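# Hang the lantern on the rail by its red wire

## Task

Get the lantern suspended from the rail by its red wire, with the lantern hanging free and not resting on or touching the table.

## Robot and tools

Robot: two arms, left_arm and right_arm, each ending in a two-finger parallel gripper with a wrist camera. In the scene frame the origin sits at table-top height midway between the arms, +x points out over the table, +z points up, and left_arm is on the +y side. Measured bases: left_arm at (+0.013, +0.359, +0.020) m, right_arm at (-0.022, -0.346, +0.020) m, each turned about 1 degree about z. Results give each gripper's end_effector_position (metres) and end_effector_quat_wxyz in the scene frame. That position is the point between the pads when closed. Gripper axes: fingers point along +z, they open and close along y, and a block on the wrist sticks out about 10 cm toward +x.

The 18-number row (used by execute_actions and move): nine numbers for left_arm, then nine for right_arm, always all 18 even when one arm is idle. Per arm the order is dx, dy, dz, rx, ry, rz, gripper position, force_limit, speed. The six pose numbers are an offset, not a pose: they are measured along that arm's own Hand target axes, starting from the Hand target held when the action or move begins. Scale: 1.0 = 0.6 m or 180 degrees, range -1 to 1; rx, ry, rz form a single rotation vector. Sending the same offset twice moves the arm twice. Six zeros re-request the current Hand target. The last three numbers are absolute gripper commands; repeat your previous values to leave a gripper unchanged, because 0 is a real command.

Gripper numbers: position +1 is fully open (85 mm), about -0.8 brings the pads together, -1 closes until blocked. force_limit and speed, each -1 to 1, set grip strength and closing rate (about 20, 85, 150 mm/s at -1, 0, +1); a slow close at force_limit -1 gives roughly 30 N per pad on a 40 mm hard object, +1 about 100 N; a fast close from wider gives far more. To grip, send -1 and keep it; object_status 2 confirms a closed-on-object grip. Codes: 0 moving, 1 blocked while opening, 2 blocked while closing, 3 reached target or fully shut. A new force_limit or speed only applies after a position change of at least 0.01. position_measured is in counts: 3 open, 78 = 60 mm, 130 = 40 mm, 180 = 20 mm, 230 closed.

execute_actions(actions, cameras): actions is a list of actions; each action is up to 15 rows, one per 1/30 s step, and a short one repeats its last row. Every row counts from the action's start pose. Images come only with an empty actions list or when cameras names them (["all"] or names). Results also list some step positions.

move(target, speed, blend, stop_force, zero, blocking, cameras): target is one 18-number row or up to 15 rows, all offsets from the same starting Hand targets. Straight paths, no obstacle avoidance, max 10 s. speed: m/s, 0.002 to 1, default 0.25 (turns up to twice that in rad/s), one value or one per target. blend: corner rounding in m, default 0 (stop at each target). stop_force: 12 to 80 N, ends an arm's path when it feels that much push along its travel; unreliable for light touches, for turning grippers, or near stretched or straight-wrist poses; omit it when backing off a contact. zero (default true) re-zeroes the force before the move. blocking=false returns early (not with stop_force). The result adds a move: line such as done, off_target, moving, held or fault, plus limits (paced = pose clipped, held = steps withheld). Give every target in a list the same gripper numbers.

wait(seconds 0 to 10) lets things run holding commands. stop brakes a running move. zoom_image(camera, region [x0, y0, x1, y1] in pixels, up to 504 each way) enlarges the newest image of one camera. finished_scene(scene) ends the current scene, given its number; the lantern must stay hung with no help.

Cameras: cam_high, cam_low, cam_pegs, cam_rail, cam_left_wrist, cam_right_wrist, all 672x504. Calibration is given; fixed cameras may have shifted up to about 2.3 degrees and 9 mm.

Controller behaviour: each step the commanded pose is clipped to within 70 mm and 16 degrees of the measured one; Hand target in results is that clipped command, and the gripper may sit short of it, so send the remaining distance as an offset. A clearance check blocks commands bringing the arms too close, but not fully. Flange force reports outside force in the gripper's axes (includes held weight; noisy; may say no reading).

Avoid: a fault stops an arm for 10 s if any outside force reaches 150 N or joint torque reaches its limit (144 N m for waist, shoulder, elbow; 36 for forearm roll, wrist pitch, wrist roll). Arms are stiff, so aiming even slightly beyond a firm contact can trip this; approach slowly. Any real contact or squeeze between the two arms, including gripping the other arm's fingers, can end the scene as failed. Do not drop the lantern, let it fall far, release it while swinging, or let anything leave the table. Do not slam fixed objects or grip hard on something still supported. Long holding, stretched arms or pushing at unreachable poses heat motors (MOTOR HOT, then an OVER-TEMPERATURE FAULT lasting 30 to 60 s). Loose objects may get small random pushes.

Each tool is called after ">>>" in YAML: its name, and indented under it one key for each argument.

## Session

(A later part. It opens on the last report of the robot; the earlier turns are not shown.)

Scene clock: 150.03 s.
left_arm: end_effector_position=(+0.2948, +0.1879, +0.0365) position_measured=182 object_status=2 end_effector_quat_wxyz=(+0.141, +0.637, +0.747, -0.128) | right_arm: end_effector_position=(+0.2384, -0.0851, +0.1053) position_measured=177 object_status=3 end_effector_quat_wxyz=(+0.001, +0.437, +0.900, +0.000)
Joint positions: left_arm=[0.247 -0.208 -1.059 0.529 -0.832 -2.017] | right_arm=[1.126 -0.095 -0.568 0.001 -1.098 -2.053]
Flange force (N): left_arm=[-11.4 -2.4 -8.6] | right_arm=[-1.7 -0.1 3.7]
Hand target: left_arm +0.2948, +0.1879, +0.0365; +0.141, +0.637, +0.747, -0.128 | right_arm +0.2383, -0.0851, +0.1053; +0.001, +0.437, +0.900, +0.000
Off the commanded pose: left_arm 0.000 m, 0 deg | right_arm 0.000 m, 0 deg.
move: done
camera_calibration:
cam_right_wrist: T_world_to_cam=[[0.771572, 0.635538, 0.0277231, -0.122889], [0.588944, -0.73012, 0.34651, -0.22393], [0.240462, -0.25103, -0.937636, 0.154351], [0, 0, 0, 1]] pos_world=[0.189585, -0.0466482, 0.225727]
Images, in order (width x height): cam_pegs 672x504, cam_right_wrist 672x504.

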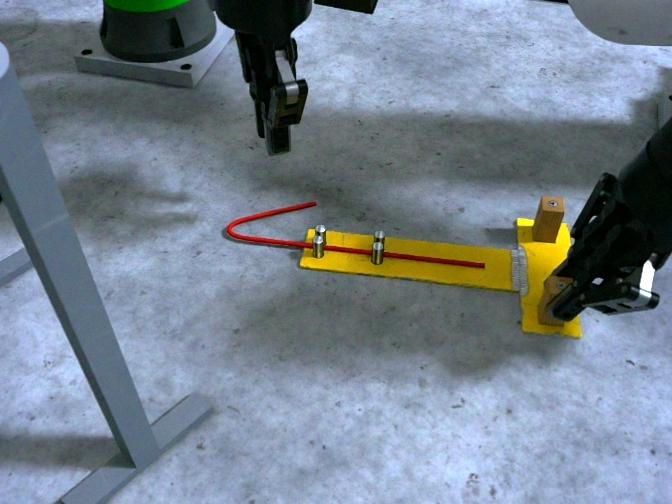

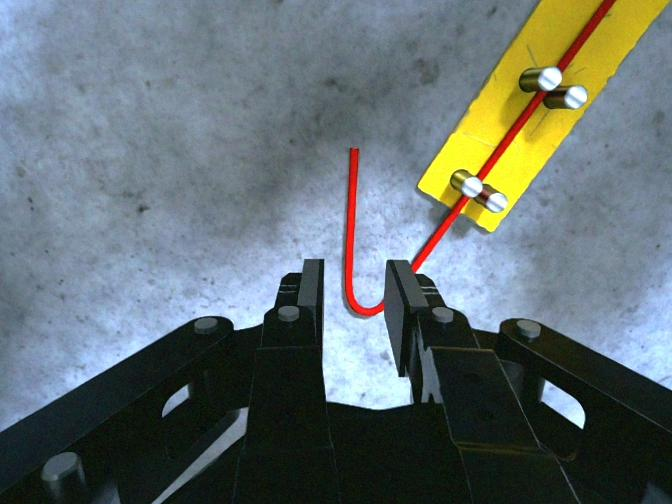

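>>> move:
  target:
    - [0,0,0,0,0,0,-1,0,-1,0.09,0.1,-0.02,0,0,-0.42,-0.38,-0.8,0]
    - [0,0,0,0,0,0,-1,0,-1,0.181,0.2035,0.069,0,0,-0.828,-0.38,-0.8,0]
  blend: 0.01
  speed: 0.5
  cameras: ["cam_right_wrist","cam_pegs"]

Scene clock: 160.67 s.
left_arm: end_effector_position=(+0.2948, +0.1879, +0.0365) position_measured=182 object_status=2 end_effector_quat_wxyz=(+0.141, +0.637, +0.747, -0.128) | right_arm: end_effector_position=(+0.2671, +0.0758, +0.0640) position_measured=177 object_status=3 end_effector_quat_wxyz=(-0.001, +0.751, -0.661, +0.000)
Joint positions: left_arm=[0.247 -0.208 -1.059 0.529 -0.832 -2.017] | right_arm=[1.206 0.307 -0.229 0.001 -1.034 0.469]
Flange force (N): left_arm=[-11.5 -3.5 -8.6] | right_arm=[1.2 1.2 2.8]
Hand target: left_arm +0.2948, +0.1879, +0.0365; +0.141, +0.637, +0.747, -0.128 | right_arm +0.2671, +0.0758, +0.0640; -0.001, +0.751, -0.661, +0.000
Off the commanded pose: left_arm 0.000 m, 0 deg | right_arm 0.000 m, 0 deg.
move: done
camera_calibration:
cam_right_wrist: T_world_to_cam=[[-0.988681, -0.147927, 0.0250426, 0.283557], [-0.13027, 0.929214, 0.345819, -0.0427279], [-0.074426, 0.338643, -0.937967, 0.188456], [0, 0, 0, 1]] pos_world=[0.288807, 0.0178299, 0.18444]
Images, in order (width x height): cam_pegs 672x504, cam_right_wrist 672x504.

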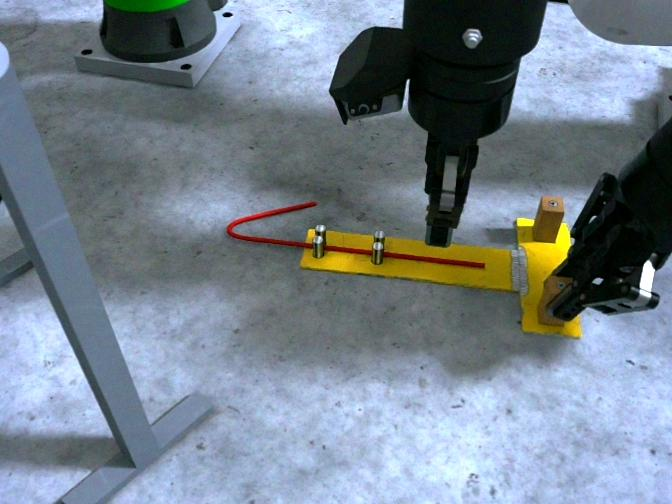

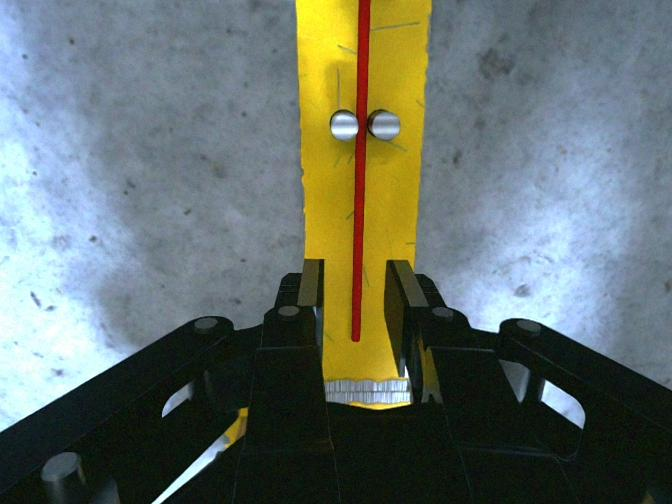

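>>> move:
  target:
    - [0,0,0,0,0,0,-1,0,-1,-0.005,0.004,0.05,0,0,0,-0.38,-0.8,0]
    - [0,0,0,0,0,0,-1,0,-1,-0.005,0.004,0.075,0,0,0,-0.38,-0.8,0]
  speed: [0.08,0.01]
  stop_force: 13

>>> move:
  target:
    - [0,0,0,0,0,0,-1,0,-1,0,0,-0.004,0,0,0,-0.38,-0.8,0]
    - [0,0,0,0,0,0,-1,0,-1,0,0,-0.004,0,0,0,-1,-0.6,-1]
  cameras: ["cam_right_wrist"]

Scene clock: 168.17 s.
left_arm: end_effector_position=(+0.2948, +0.1879, +0.0365) position_measured=182 object_status=2 end_effector_quat_wxyz=(+0.141, +0.637, +0.747, -0.128) | right_arm: end_effector_position=(+0.2645, +0.0786, +0.0230) position_measured=177 object_status=3 end_effector_quat_wxyz=(-0.001, +0.751, -0.661, +0.001)
Joint positions: left_arm=[0.247 -0.208 -1.059 0.529 -0.832 -2.017] | right_arm=[1.212 0.365 -0.263 0.002 -0.942 0.462]
Flange force (N): left_arm=[-11.5 -5.8 -2.7] | right_arm=[3.3 5.3 -22.2]
Hand target: left_arm +0.2948, +0.1879, +0.0365; +0.141, +0.637, +0.747, -0.128 | right_arm +0.2645, +0.0786, +0.0230; -0.001, +0.751, -0.661, +0.000 (not the last commanded pose)
Off the commanded pose: left_arm 0.000 m, 0 deg | right_arm 0.004 m, 0 deg.
move: contact (right_arm); path passed 1 of 2 targets

Scene clock: 170.07 s.
left_arm: end_effector_position=(+0.2948, +0.1879, +0.0365) position_measured=182 object_status=2 end_effector_quat_wxyz=(+0.141, +0.637, +0.747, -0.128) | right_arm: end_effector_position=(+0.2645, +0.0786, +0.0254) position_measured=223 object_status=0 end_effector_quat_wxyz=(-0.001, +0.751, -0.661, +0.000)
Joint positions: left_arm=[0.247 -0.208 -1.059 0.529 -0.832 -2.017] | right_arm=[1.212 0.362 -0.261 0.002 -0.947 0.462]
Flange force (N): left_arm=[-13.6 -2.1 -8.1] | right_arm=[1.1 3.1 2.6]
Hand target: left_arm +0.2948, +0.1879, +0.0365; +0.141, +0.637, +0.747, -0.128 | right_arm +0.2645, +0.0786, +0.0254; -0.001, +0.751, -0.661, +0.000
Off the commanded pose: left_arm 0.000 m, 0 deg | right_arm 0.000 m, 0 deg.
move: done
camera_calibration:
cam_right_wrist: T_world_to_cam=[[-0.988674, -0.147998, 0.0249107, 0.282272], [-0.130383, 0.929202, 0.345808, -0.0322065], [-0.074326, 0.338643, -0.937975, 0.151108], [0, 0, 0, 1]] pos_world=[0.286107, 0.0205303, 0.145841]
Images, in order (width x height): cam_right_wrist 672x504.

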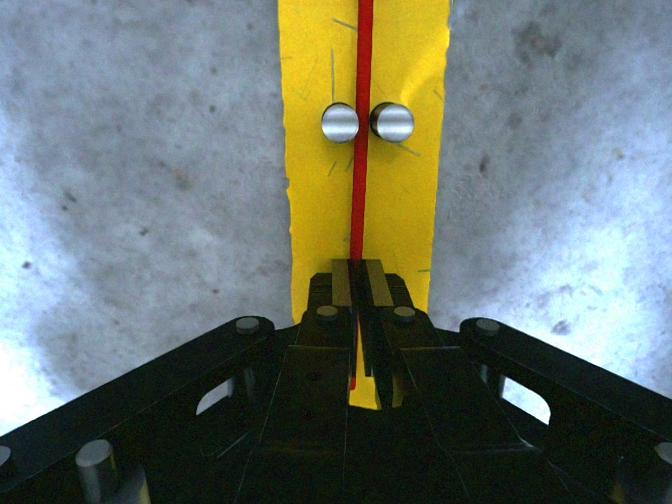

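>>> move:
  target:
    - [0,0,0,0,0,0,-1,0,-1,0.0068,-0.046,0,0,0,0.167,-1,-0.6,-1]
    - [0,0,0,0,0,0,-1,0,-1,0.0352,-0.0817,0,0,0,0.333,-1,-0.6,-1]
    - [0,0,0,0,0,0,-1,0,-1,0.0767,-0.0983,0,0,0,0.5,-1,-0.6,-1]
    - [0,0,0,0,0,0,-1,0,-1,0.1132,-0.0945,0,0,0,0.639,-1,-0.6,-1]
    - [0,0,0,0,0,0,-1,0,-1,0.1462,-0.0742,-0.001,0,0,0.789,-1,-0.6,-1]
  blend: 0.005
  speed: 0.25

>>> move:
  target:
    - [0,0,0,0,0,0,-1,0,-1,0,0,0,0,0,0,-0.6,-0.8,-1]
    - [0,0,0,0,0,0,-1,0,-1,0,0,-0.2,0,0,0,-0.38,-0.8,0]
  speed: 0.3
  cameras: ["cam_right_wrist","cam_pegs"]

Scene clock: 182.77 s.
left_arm: end_effector_position=(+0.2948, +0.1879, +0.0365) position_measured=182 object_status=2 end_effector_quat_wxyz=(+0.141, +0.637, +0.747, -0.128) | right_arm: end_effector_position=(+0.3198, -0.0029, +0.0261) position_measured=223 object_status=2 end_effector_quat_wxyz=(+0.001, +0.381, +0.925, +0.000)
Joint positions: left_arm=[0.247 -0.208 -1.059 0.529 -0.832 -2.017] | right_arm=[1.038 0.301 -0.343 0.001 -0.926 -1.842]
Flange force (N): left_arm=[-30.9 4.1 8.9] | right_arm=[25.4 10.1 2.0]
Hand target: left_arm +0.2948, +0.1879, +0.0365; +0.141, +0.637, +0.747, -0.128 | right_arm +0.3197, -0.0028, +0.0261; +0.001, +0.381, +0.925, +0.000
Off the commanded pose: left_arm 0.000 m, 0 deg | right_arm 0.000 m, 0 deg.
move: done

Scene clock: 184.77 s.
left_arm: end_effector_position=(+0.2948, +0.1879, +0.0365) position_measured=182 object_status=2 end_effector_quat_wxyz=(+0.141, +0.637, +0.747, -0.128) | right_arm: end_effector_position=(+0.3195, -0.0029, +0.1461) position_measured=177 object_status=0 end_effector_quat_wxyz=(+0.001, +0.381, +0.925, +0.000)
Joint positions: left_arm=[0.247 -0.208 -1.059 0.529 -0.832 -2.017] | right_arm=[1.038 0.154 -0.207 0.001 -1.209 -1.842]
Flange force (N): left_arm=[-11.1 -4.8 -12.3] | right_arm=[0.1 -2.1 3.0]
Hand target: left_arm +0.2948, +0.1879, +0.0365; +0.141, +0.637, +0.747, -0.128 | right_arm +0.3195, -0.0029, +0.1461; +0.001, +0.381, +0.925, +0.000
Off the commanded pose: left_arm 0.000 m, 0 deg | right_arm 0.000 m, 0 deg.
move: done
camera_calibration:
cam_right_wrist: T_world_to_cam=[[0.688123, 0.72506, 0.0278384, -0.212012], [0.673705, -0.652692, 0.346576, -0.252628], [0.269458, -0.219732, -0.937609, 0.184479], [0, 0, 0, 1]] pos_world=[0.266378, 0.0293691, 0.266426]
Images, in order (width x height): cam_pegs 672x504, cam_right_wrist 672x504.

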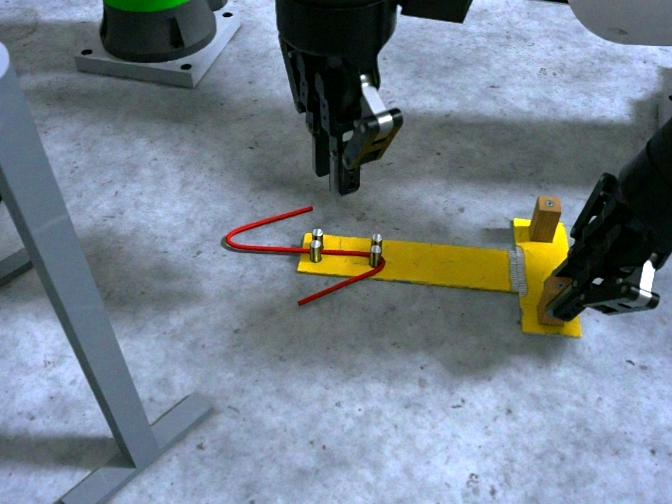

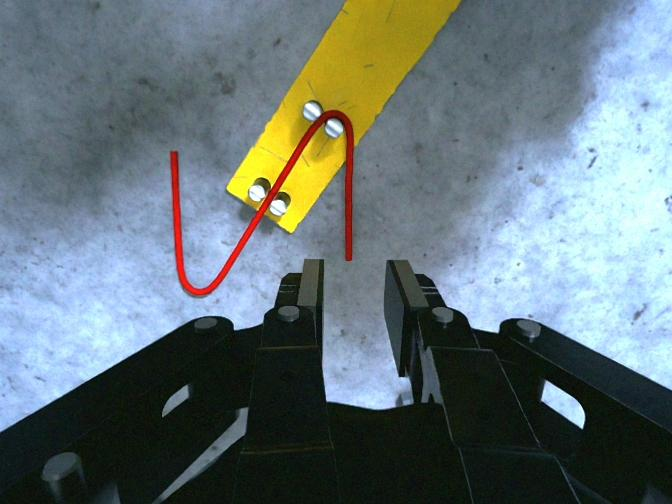

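>>> move:
  target: [0,0,0,0,0,0,-1,0,-1,0.0407,-0.044,0.127,0,0,0.207,-0.3,-0.8,0]
  speed: 0.4
  cameras: ["cam_right_wrist"]

Scene clock: 196.27 s.
left_arm: end_effector_position=(+0.2948, +0.1879, +0.0365) position_measured=182 object_status=2 end_effector_quat_wxyz=(+0.141, +0.637, +0.747, -0.128) | right_arm: end_effector_position=(+0.2837, -0.0044, +0.0698) position_measured=167 object_status=3 end_effector_quat_wxyz=(+0.000, +0.656, +0.755, +0.001)
Joint positions: left_arm=[0.247 -0.208 -1.059 0.529 -0.832 -2.017] | right_arm=[1.107 0.179 -0.376 0.001 -1.015 -2.562]
Flange force (N): left_arm=[-10.7 -4.2 -11.8] | right_arm=[-1.2 -1.2 3.2]
Hand target: left_arm +0.2948, +0.1879, +0.0365; +0.141, +0.637, +0.747, -0.128 | right_arm +0.2837, -0.0044, +0.0698; +0.000, +0.656, +0.755, +0.001
Off the commanded pose: left_arm 0.000 m, 0 deg | right_arm 0.000 m, 0 deg.
move: done
camera_calibration:
cam_right_wrist: T_world_to_cam=[[0.986655, 0.160392, 0.0280591, -0.271312], [0.140976, -0.927696, 0.345697, -0.0530948], [0.0814772, -0.337128, -0.937927, 0.175127], [0, 0, 0, 1]] pos_world=[0.260907, 0.0533005, 0.190223]
Images, in order (width x height): cam_right_wrist 672x504.

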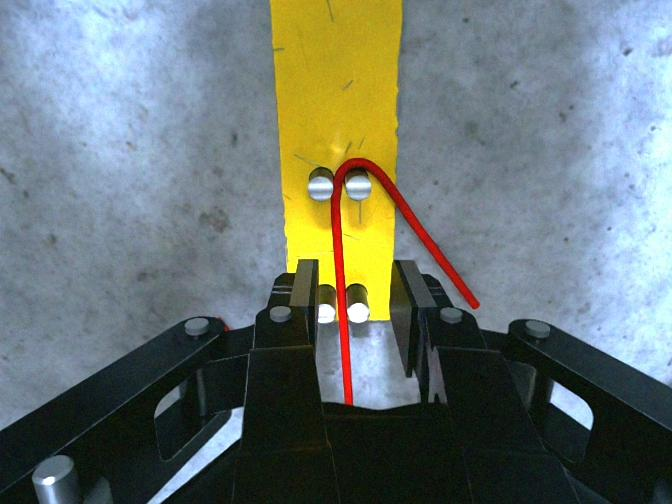

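>>> move:
  target:
    - [0,0,0,0,0,0,-1,0,-1,0,-0.0067,0.055,0,0,0.0,-0.3,-0.8,0]
    - [0,0,0,0,0,0,-1,0,-1,0,-0.0067,0.09,0,0,0,-0.3,-0.8,0]
  speed: [0.08,0.01]
  stop_force: 12

>>> move:
  target:
    - [0,0,0,0,0,0,-1,0,-1,0,0,-0.0028,0,0,0,-0.3,-0.8,0]
    - [0,0,0,0,0,0,-1,0,-1,0,0,-0.003,0,0,0,-1,0,-1]
    - [0,0,0,0,0,0,-1,0,-1,0.01,0,-0.005,0,0,0,-1,0,-1]
    - [0,0,0,0,0,0,-1,0,-1,0.01,0,-0.06,0,0,0,-1,0,-1]
  speed: 0.04
  cameras: ["cam_right_wrist","cam_pegs"]

Scene clock: 205.20 s.
left_arm: end_effector_position=(+0.2947, +0.1879, +0.0365) position_measured=182 object_status=2 end_effector_quat_wxyz=(+0.141, +0.637, +0.747, -0.128) | right_arm: end_effector_position=(+0.2799, -0.0049, +0.0227) position_measured=167 object_status=3 end_effector_quat_wxyz=(+0.001, +0.656, +0.755, +0.001)
Joint positions: left_arm=[0.247 -0.208 -1.059 0.529 -0.832 -2.017] | right_arm=[1.114 0.244 -0.429 0.002 -0.897 -2.57]
Flange force (N): left_arm=[-9.7 -4.7 -7.0] | right_arm=[-2.6 -5.7 -24.5]
Hand target: left_arm +0.2948, +0.1879, +0.0365; +0.141, +0.637, +0.747, -0.128 | right_arm +0.2799, -0.0049, +0.0227; +0.001, +0.656, +0.755, +0.001 (not the last commanded pose)
Off the commanded pose: left_arm 0.000 m, 0 deg | right_arm 0.007 m, 0 deg.
move: contact (right_arm); path passed 1 of 2 targets

Scene clock: 209.30 s.
left_arm: end_effector_position=(+0.2948, +0.1879, +0.0365) position_measured=182 object_status=2 end_effector_quat_wxyz=(+0.141, +0.637, +0.747, -0.128) | right_arm: end_effector_position=(+0.2790, +0.0010, +0.0587) position_measured=226 object_status=2 end_effector_quat_wxyz=(+0.001, +0.656, +0.755, +0.001)
Joint positions: left_arm=[0.247 -0.208 -1.059 0.529 -0.832 -2.017] | right_arm=[1.122 0.197 -0.385 0.002 -0.988 -2.577]
Flange force (N): left_arm=[-8.4 -3.0 -12.8] | right_arm=[-0.9 -1.4 3.3]
Hand target: left_arm +0.2948, +0.1879, +0.0365; +0.141, +0.637, +0.747, -0.128 | right_arm +0.2790, +0.0011, +0.0587; +0.001, +0.656, +0.755, +0.001
Off the commanded pose: left_arm 0.000 m, 0 deg | right_arm 0.000 m, 0 deg.
move: done
camera_calibration:
cam_right_wrist: T_world_to_cam=[[0.986615, 0.160588, 0.0283174, -0.267276], [0.141078, -0.927698, 0.345651, -0.0436037], [0.0817774, -0.337029, -0.937936, 0.166836], [0, 0, 0, 1]] pos_world=[0.256207, 0.058699, 0.179122]
Images, in order (width x height): cam_pegs 672x504, cam_right_wrist 672x504.

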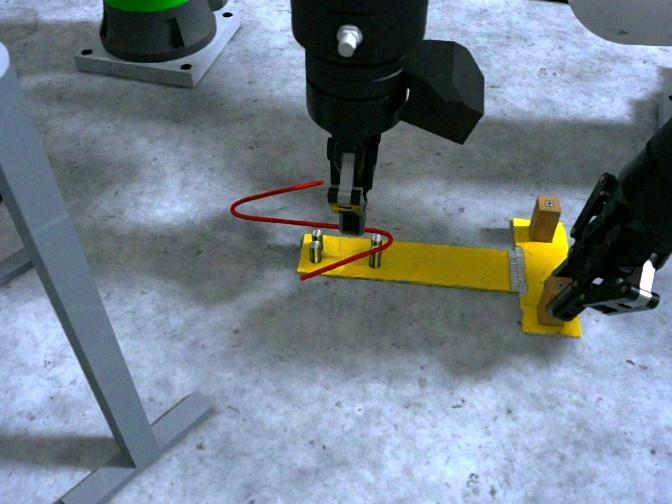

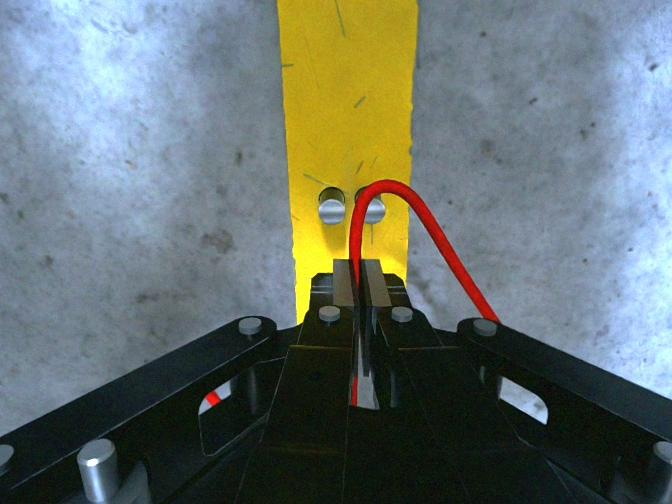

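>>> move:
  target:
    - [0,0,0,0,0,0,0.1,0,-1,0,0,-0.1,0,0,0,-1,0,-1]
    - [0,0,-0.25,0,0,0,0.1,0,-1,0.0103,0.1545,-0.1,0,0,0,-1,0,-1]
    - [0.158,0.16,-0.717,0,0,0,0.1,0,-1,0.0103,0.1545,0.05,0,0,0,-1,0,-1]
  speed: [0.1,0.2,0.25]

>>> move:
  target: [0,0,0,0,0,0,0.1,0,-1,0,0,0.05,0,0,0,-1,0,-1]
  speed: 0.01
  stop_force: 12
  cameras: ["cam_pegs","cam_high"]

Scene clock: 237.03 s.
left_arm: end_effector_position=(+0.3551, +0.4495, +0.3988) position_measured=117 object_status=3 end_effector_quat_wxyz=(+0.141, +0.637, +0.747, -0.128) | right_arm: end_effector_position=(+0.3700, +0.0201, +0.0288) position_measured=226 object_status=2 end_effector_quat_wxyz=(+0.001, +0.656, +0.755, +0.001)
Joint positions: left_arm=[0.916 -0.142 -0.048 0.292 -1.923 -2.238] | right_arm=[0.974 0.408 -0.185 0.002 -0.976 -2.429]
Flange force (N): left_arm=[-4.6 0.5 4.2] | right_arm=[-1.3 -2.3 2.6]
Hand target: left_arm +0.3551, +0.4494, +0.3988; +0.141, +0.637, +0.747, -0.128 | right_arm +0.3700, +0.0201, +0.0288; +0.001, +0.656, +0.755, +0.001
Off the commanded pose: left_arm 0.000 m, 0 deg | right_arm 0.000 m, 0 deg.
move: done

Scene clock: 238.40 s.
left_arm: end_effector_position=(+0.3551, +0.4494, +0.3988) position_measured=117 object_status=3 end_effector_quat_wxyz=(+0.141, +0.637, +0.747, -0.128) | right_arm: end_effector_position=(+0.3700, +0.0201, +0.0210) position_measured=226 object_status=2 end_effector_quat_wxyz=(+0.001, +0.656, +0.755, +0.001)
Joint positions: left_arm=[0.915 -0.142 -0.048 0.292 -1.923 -2.238] | right_arm=[0.974 0.419 -0.191 0.002 -0.959 -2.429]
Flange force (N): left_arm=[-4.5 -0.5 5.2] | right_arm=[-2.0 -7.5 -23.9]
Hand target: left_arm +0.3551, +0.4494, +0.3988; +0.141, +0.637, +0.747, -0.128 | right_arm +0.3700, +0.0201, +0.0210; +0.001, +0.656, +0.755, +0.001 (not the last commanded pose)
Off the commanded pose: left_arm 0.000 m, 0 deg | right_arm 0.022 m, 0 deg.
move: contact (right_arm)
Images, in order (width x height): cam_high 672x504, cam_pegs 672x504.

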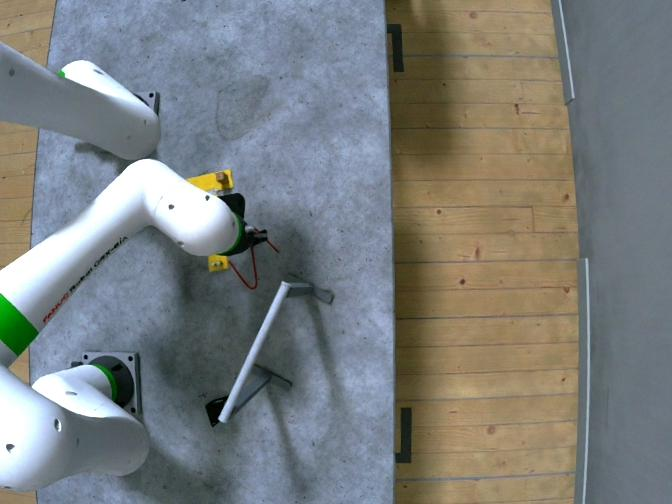

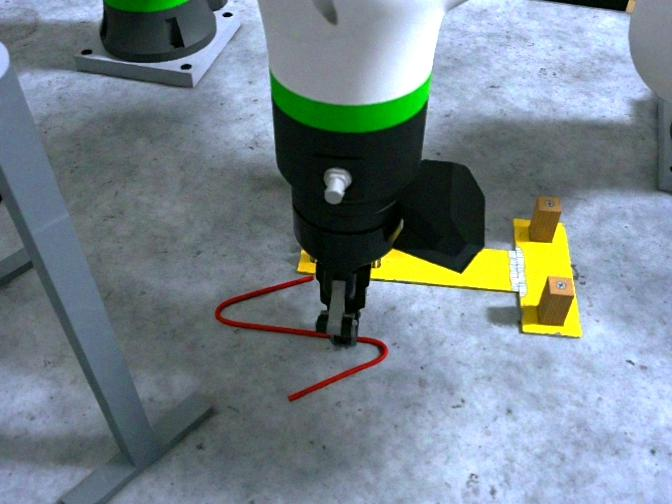

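>>> move:
  target:
    - [0,0,0,0,0,0,0.1,0,-1,0,0,-0.0015,0,0,0,-0.5,0,-1]
    - [0,0,0,0,0,0,0.1,0,-1,0,0,-0.4,0,0,0,-0.5,0,-1]
    - [0,0,0,0,0,0,0.1,0,-1,-0.333,-0.2655,-0.6,0,0,0,-0.2,0,-1]
    - [0,0,0,0,0,0,0.1,0,-1,-0.6215,-0.247,-0.433,0,0,0,0,0,-1]
  speed: [0.1,0.25,0.4,0.3]
  cameras: ["cam_right_wrist","cam_rail","cam_low"]

>>> zoom_image:
  camera: "cam_right_wrist"
  region: [200, 60, 500, 400]

>>> zoom_image:
  camera: "cam_low"
  region: [40, 180, 200, 300]

Scene clock: 251.80 s.
left_arm: end_effector_position=(+0.3551, +0.4494, +0.3988) position_measured=117 object_status=3 end_effector_quat_wxyz=(+0.141, +0.637, +0.747, -0.128) | right_arm: end_effector_position=(+0.2747, -0.3699, +0.2805) position_measured=128 object_status=0 end_effector_quat_wxyz=(+0.001, +0.656, +0.755, +0.001)
Joint positions: left_arm=[0.915 -0.142 -0.048 0.292 -1.923 -2.238] | right_arm=[0.348 -0.409 -0.382 0 -1.596 -1.802]
Flange force (N): left_arm=[-4.1 -0.8 5.3] | right_arm=[0.5 -1.8 4.1]
Hand target: left_arm +0.3551, +0.4494, +0.3988; +0.141, +0.637, +0.747, -0.128 | right_arm +0.2747, -0.3699, +0.2805; +0.001, +0.656, +0.755, +0.001
Off the commanded pose: left_arm 0.000 m, 0 deg | right_arm 0.000 m, 0 deg.
move: done
camera_calibration:
cam_right_wrist: T_world_to_cam=[[0.986606, 0.160624, 0.0284254, -0.209766], [0.141082, -0.927724, 0.345577, -0.463818], [0.081879, -0.336938, -0.93796, 0.250196], [0, 0, 0, 1]] pos_world=[0.251906, -0.312302, 0.400921]
Images, in order (width x height): cam_low 672x504, cam_rail 672x504, cam_right_wrist 672x504.

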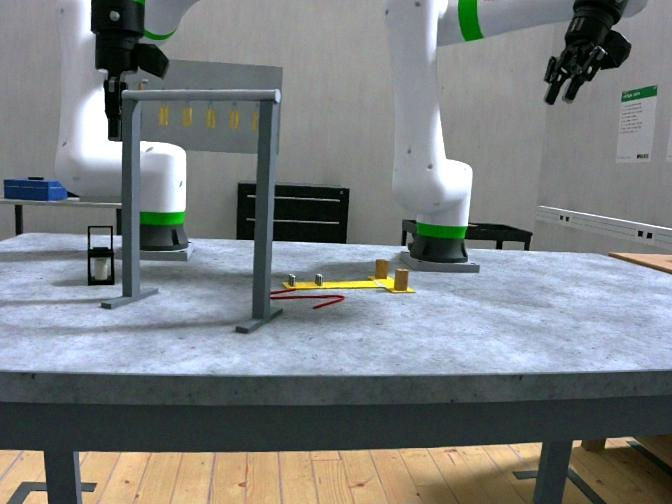

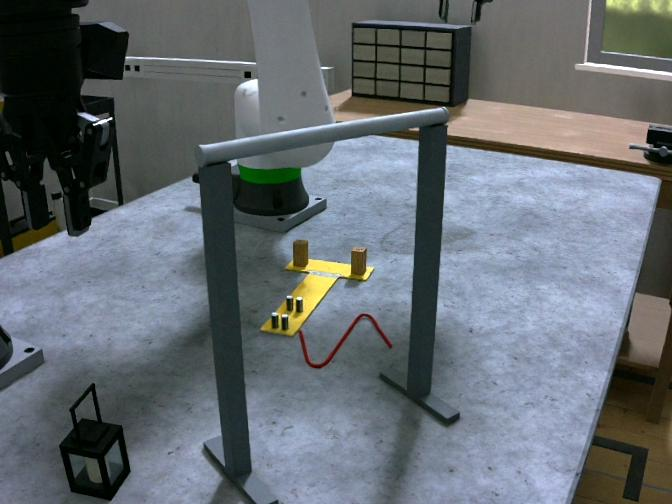

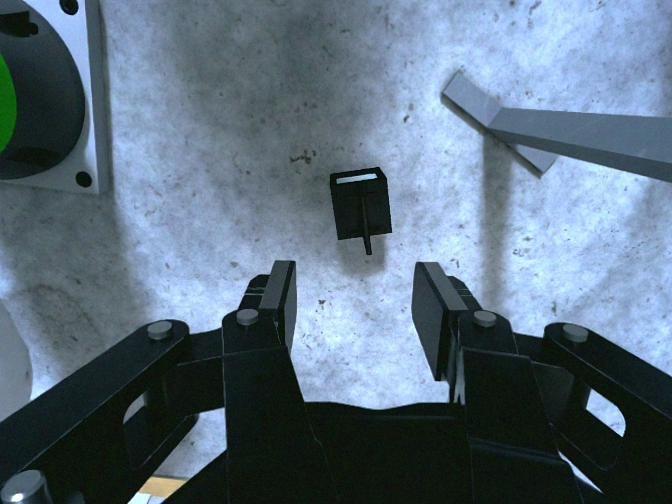

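Scaled by 1.482 from the camera's 672x504 image, which has a finer 960x720 frame.

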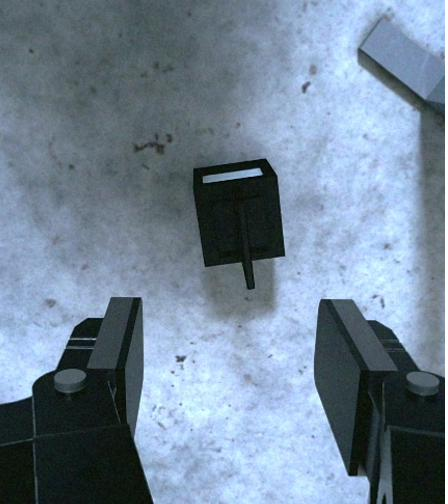

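Scaled by 3.150 from the camera's 672x504 image, which has a finer 960x720 frame.

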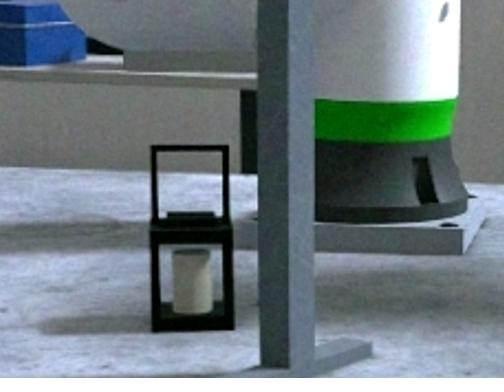

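>>> move:
  target: [0,0,0,0,0,0,0.1,0,-1,-0.041,0.0343,0.234,0,0,-0.05,0,0,-1]
  speed: 0.2
  cameras: ["cam_right_wrist","cam_rail"]

Scene clock: 260.13 s.
left_arm: end_effector_position=(+0.3551, +0.4494, +0.3988) position_measured=117 object_status=3 end_effector_quat_wxyz=(+0.141, +0.637, +0.747, -0.128) | right_arm: end_effector_position=(+0.2988, -0.3913, +0.1401) position_measured=128 object_status=3 end_effector_quat_wxyz=(+0.001, +0.595, +0.804, +0.001)
Joint positions: left_arm=[0.915 -0.142 -0.048 0.292 -1.923 -2.238] | right_arm=[0.249 -0.266 -0.618 0 -1.217 -1.546]
Flange force (N): left_arm=[-4.1 0.0 5.0] | right_arm=[0.9 -1.1 3.3]
Hand target: left_arm +0.3551, +0.4494, +0.3988; +0.141, +0.637, +0.747, -0.128 | right_arm +0.2988, -0.3913, +0.1401; +0.001, +0.595, +0.804, +0.001
Off the commanded pose: left_arm 0.000 m, 0 deg | right_arm 0.000 m, 0 deg.
move: done
camera_calibration:
cam_right_wrist: T_world_to_cam=[[0.949336, 0.312968, 0.028491, -0.155362], [0.28439, -0.894137, 0.345891, -0.468239], [0.133728, -0.320264, -0.937842, 0.100375], [0, 0, 0, 1]] pos_world=[0.267231, -0.3379, 0.260521]
Images, in order (width x height): cam_rail 672x504, cam_right_wrist 672x504.

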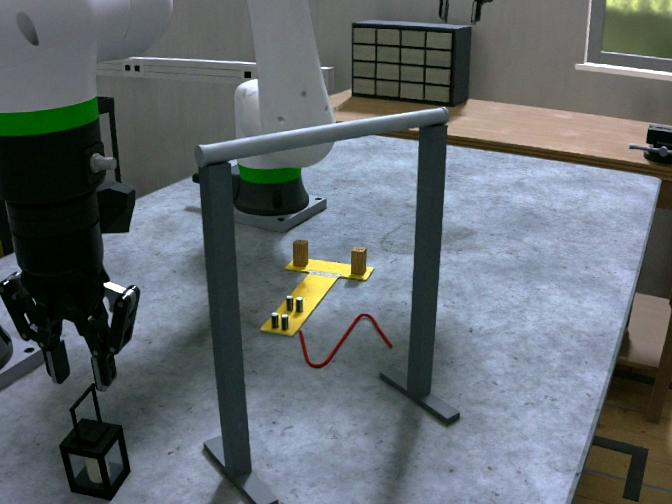

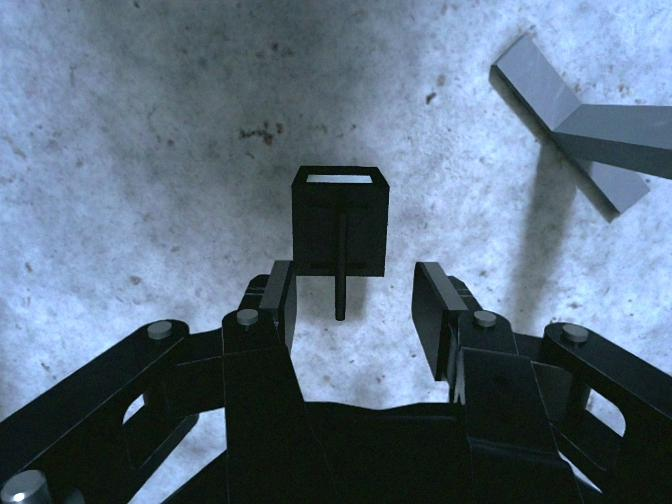

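>>> move:
  target:
    - [0,0,0,0,0,0,0.1,0,-1,0.009,-0.006,0.049,0,0,0,0,0,-1]
    - [0,0,0,0,0,0,0.1,0,-1,0.009,-0.006,0.049,0,0,0,-1,-0.3,-1]
    - [0,0,0,0,0,0,0.1,0,-1,0.009,-0.006,-0.05,0,0,0,-1,-0.3,-1]
  speed: 0.06
  cameras: ["cam_rail"]

>>> move:
  target:
    - [0,0,0,0,0,0,0.1,0,-1,0.283,0.027,-0.35,0,0,0,-1,-0.3,-1]
    - [0,0,0,0,0,0,0.1,0,-1,0.667,0.249,-0.35,0,0,0.17,-1,-0.3,-1]
    - [0,0,0,0,0,0,0.1,0,-1,0.81,0.467,-0.217,0,0,0.34,-1,-0.3,-1]
    - [0,0,0,0,0,0,0.1,0,-1,0.81,0.467,0.08,0,0,0.34,-1,-0.3,-1]
  blend: 0.04
  speed: [0.2,0.22,0.22,0.14]
  cameras: ["cam_low","cam_high"]

>>> move:
  target: [0,0,0,0,0,0,0.1,0,-1,0,0,0.04,0,0,0,-1,-0.3,-1]
  speed: 0.008
  stop_force: 12
  cameras: ["cam_low"]

Scene clock: 274.83 s.
left_arm: end_effector_position=(+0.3551, +0.4494, +0.3988) position_measured=117 object_status=3 end_effector_quat_wxyz=(+0.141, +0.637, +0.747, -0.128) | right_arm: end_effector_position=(+0.2937, -0.3873, +0.1701) position_measured=225 object_status=2 end_effector_quat_wxyz=(+0.001, +0.595, +0.804, +0.001)
Joint positions: left_arm=[0.915 -0.142 -0.048 0.292 -1.923 -2.238] | right_arm=[0.267 -0.31 -0.576 0 -1.303 -1.564]
Flange force (N): left_arm=[-4.1 -0.5 5.3] | right_arm=[1.2 -1.7 6.1]
Hand target: left_arm +0.3551, +0.4494, +0.3988; +0.141, +0.637, +0.747, -0.128 | right_arm +0.2937, -0.3872, +0.1701; +0.001, +0.595, +0.804, +0.001
Off the commanded pose: left_arm 0.000 m, 0 deg | right_arm 0.000 m, 0 deg.
move: done
Images, in order (width x height): cam_rail 672x504.

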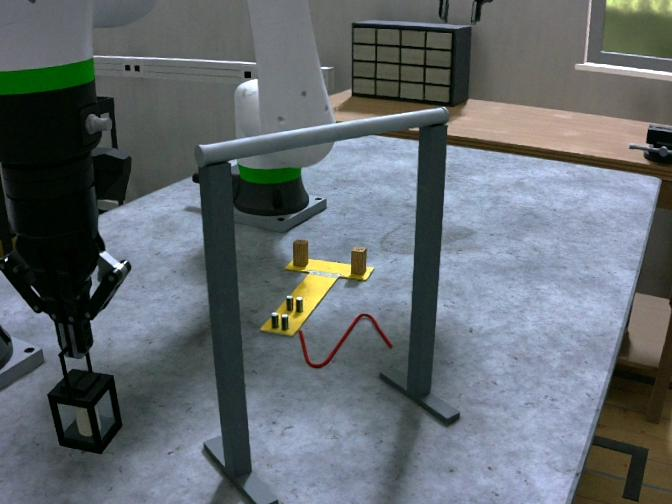

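Scene clock: 280.23 s.
left_arm: end_effector_position=(+0.3551, +0.4494, +0.3988) position_measured=117 object_status=3 end_effector_quat_wxyz=(+0.141, +0.637, +0.747, -0.128) | right_arm: end_effector_position=(+0.4196, +0.1595, +0.1226) position_measured=225 object_status=2 end_effector_quat_wxyz=(+0.000, +0.921, +0.389, +0.001)
Joint positions: left_arm=[0.915 -0.142 -0.048 0.292 -1.923 -2.238] | right_arm=[1.026 0.625 0.384 0.001 -1.328 -3.391]
Flange force (N): left_arm=[-4.4 -0.3 5.0] | right_arm=[-4.0 0.1 5.8]
Hand target: left_arm +0.3551, +0.4494, +0.3988; +0.141, +0.637, +0.747, -0.128 | right_arm +0.4196, +0.1595, +0.1226; +0.000, +0.921, +0.389, +0.001
Off the commanded pose: left_arm 0.000 m, 0 deg | right_arm 0.000 m, 0 deg.
move: done
Images, in order (width x height): cam_high 672x504, cam_low 672x504.

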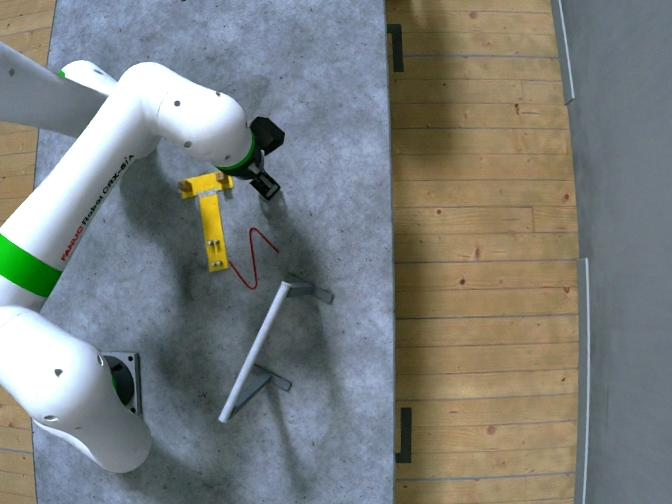

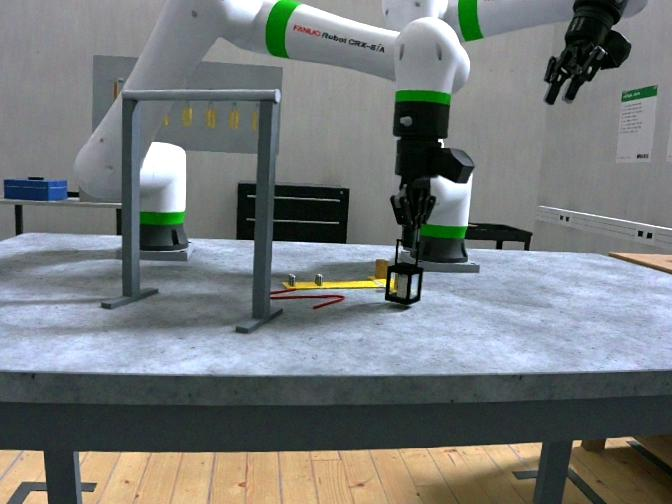

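Scene clock: 282.30 s.
left_arm: end_effector_position=(+0.3551, +0.4494, +0.3988) position_measured=117 object_status=3 end_effector_quat_wxyz=(+0.141, +0.637, +0.747, -0.128) | right_arm: end_effector_position=(+0.4197, +0.1595, +0.1109) position_measured=225 object_status=2 end_effector_quat_wxyz=(+0.000, +0.921, +0.389, +0.001)
Joint positions: left_arm=[0.915 -0.142 -0.048 0.292 -1.923 -2.238] | right_arm=[1.026 0.633 0.368 0.001 -1.304 -3.391]
Flange force (N): left_arm=[-4.1 -0.7 5.0] | right_arm=[-4.9 1.4 -14.2]
Hand target: left_arm +0.3551, +0.4494, +0.3988; +0.141, +0.637, +0.747, -0.128 | right_arm +0.4197, +0.1595, +0.1109; +0.000, +0.921, +0.389, +0.001 (not the last commanded pose)
Off the commanded pose: left_arm 0.000 m, 0 deg | right_arm 0.012 m, 0 deg.
move: contact (right_arm)
Images, in order (width x height): cam_low 672x504.

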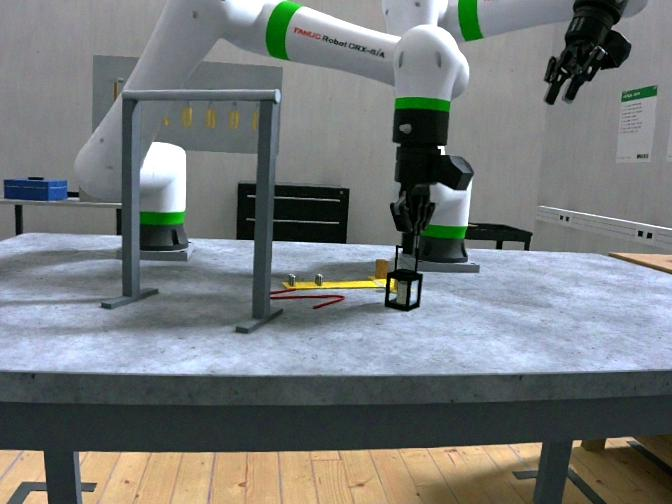

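>>> move:
  target:
    - [0,0,0,0,0,0,0.1,0,-1,0,0,0,0,0,0,-0.5,0,-1]
    - [0,0,0,0,0,0,0.1,0,-1,0,0,-0.25,0,0,0,-0.5,0,-1]
    - [0,0,0,0,0,0,0.1,0,-1,-0.2367,0.1189,-0.1,0,0,-0.29,-0.3,0,-1]
    - [0,0,0,0,0,0,0.1,0,-1,-0.2367,0.1189,0.09,0,0,-0.29,-0.3,0,-1]
  speed: [0.1,0.12,0.35,0.2]
  cameras: ["cam_right_wrist","cam_pegs"]

Scene clock: 294.23 s.
left_arm: end_effector_position=(+0.3551, +0.4494, +0.3988) position_measured=117 object_status=3 end_effector_quat_wxyz=(+0.141, +0.637, +0.747, -0.128) | right_arm: end_effector_position=(+0.3719, +0.0080, +0.0568) position_measured=167 object_status=3 end_effector_quat_wxyz=(+0.001, +0.656, +0.755, +0.001)
Joint positions: left_arm=[0.915 -0.142 -0.048 0.292 -1.923 -2.238] | right_arm=[0.958 0.356 -0.182 0.001 -1.031 -2.413]
Flange force (N): left_arm=[-4.4 0.0 5.0] | right_arm=[-0.2 -0.8 2.9]
Hand target: left_arm +0.3551, +0.4494, +0.3988; +0.141, +0.637, +0.747, -0.128 | right_arm +0.3719, +0.0080, +0.0567; +0.001, +0.656, +0.755, +0.001
Off the commanded pose: left_arm 0.000 m, 0 deg | right_arm 0.000 m, 0 deg.
move: done
camera_calibration:
cam_right_wrist: T_world_to_cam=[[0.986589, 0.160685, 0.028661, -0.359945], [0.141083, -0.927824, 0.34531, -0.0495722], [0.0820785, -0.336635, -0.938051, 0.159677], [0, 0, 0, 1]] pos_world=[0.349006, 0.0655965, 0.17722]
Images, in order (width x height): cam_pegs 672x504, cam_right_wrist 672x504.

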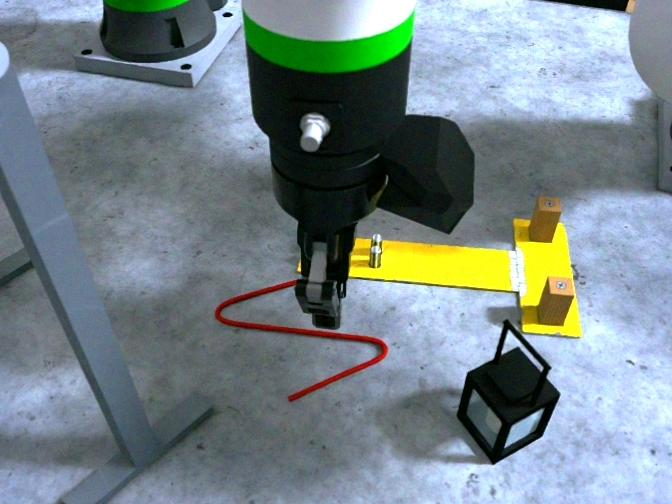

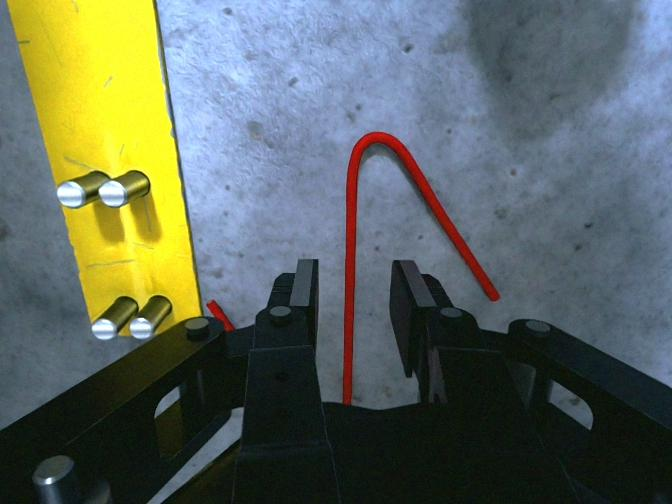

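>>> move:
  target:
    - [0,0,0,0,0,0,0.1,0,-1,0,0,0.045,0,0,0,-0.3,0,-1]
    - [0,0,0,0,0,0,0.1,0,-1,0,0,0.075,0,0,0,-0.3,0,-1]
  speed: [0.08,0.008]
  stop_force: 12

>>> move:
  target:
    - [0,0,0,0,0,0,0.1,0,-1,0,0,-0.0025,0,0,0,-0.3,0,-1]
    - [0,0,0,0,0,0,0.1,0,-1,0,0,-0.003,0,0,0,-1,0.3,-1]
    - [0,0,0,0,0,0,0.1,0,-1,0,0,-0.3,0,0,0,-1,0.3,-1]
  speed: [0.02,0.02,0.12]
  cameras: ["cam_right_wrist","cam_pegs"]

Scene clock: 300.23 s.
left_arm: end_effector_position=(+0.3551, +0.4494, +0.3988) position_measured=117 object_status=3 end_effector_quat_wxyz=(+0.141, +0.637, +0.747, -0.128) | right_arm: end_effector_position=(+0.3720, +0.0081, +0.0199) position_measured=167 object_status=3 end_effector_quat_wxyz=(+0.001, +0.656, +0.755, +0.001)
Joint positions: left_arm=[0.915 -0.142 -0.048 0.292 -1.923 -2.238] | right_arm=[0.958 0.406 -0.213 0.002 -0.95 -2.413]
Flange force (N): left_arm=[-4.5 -0.7 5.3] | right_arm=[-4.8 -9.6 -24.8]
Hand target: left_arm +0.3551, +0.4494, +0.3988; +0.141, +0.637, +0.747, -0.128 | right_arm +0.3720, +0.0081, +0.0199; +0.001, +0.656, +0.755, +0.001 (not the last commanded pose)
Off the commanded pose: left_arm 0.000 m, 0 deg | right_arm 0.008 m, 0 deg.
move: contact (right_arm); path passed 1 of 2 targets

Scene clock: 304.43 s.
left_arm: end_effector_position=(+0.3551, +0.4494, +0.3988) position_measured=117 object_status=3 end_effector_quat_wxyz=(+0.141, +0.637, +0.747, -0.128) | right_arm: end_effector_position=(+0.3716, +0.0079, +0.1999) position_measured=227 object_status=2 end_effector_quat_wxyz=(+0.001, +0.656, +0.755, +0.001)
Joint positions: left_arm=[0.915 -0.142 -0.048 0.292 -1.923 -2.238] | right_arm=[0.959 0.226 0.01 0.001 -1.352 -2.413]
Flange force (N): left_arm=[-4.2 -0.4 4.8] | right_arm=[-1.6 -2.6 4.1]
Hand target: left_arm +0.3551, +0.4494, +0.3988; +0.141, +0.637, +0.747, -0.128 | right_arm +0.3716, +0.0079, +0.1999; +0.001, +0.656, +0.755, +0.001
Off the commanded pose: left_arm 0.000 m, 0 deg | right_arm 0.000 m, 0 deg.
move: done
camera_calibration:
cam_right_wrist: T_world_to_cam=[[0.986591, 0.160681, 0.0286459, -0.36373], [0.141077, -0.927792, 0.345397, -0.0990639], [0.0820763, -0.336724, -0.93802, 0.2939], [0, 0, 0, 1]] pos_world=[0.348706, 0.065497, 0.32032]
Images, in order (width x height): cam_pegs 672x504, cam_right_wrist 672x504.

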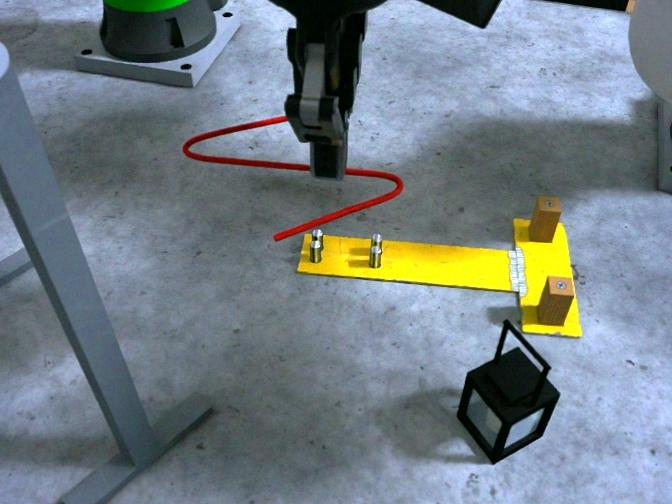

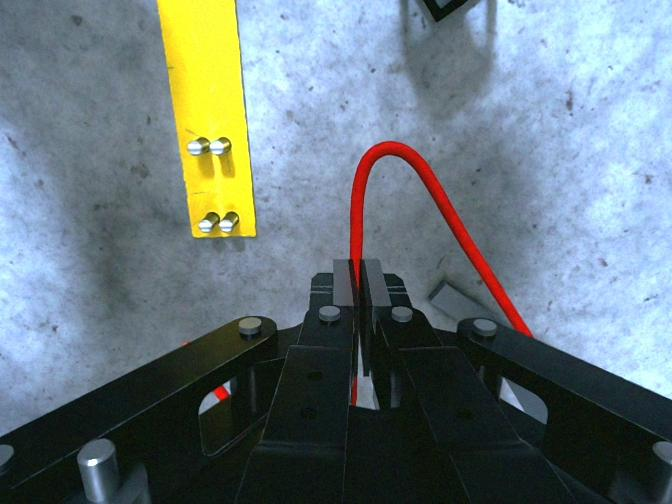

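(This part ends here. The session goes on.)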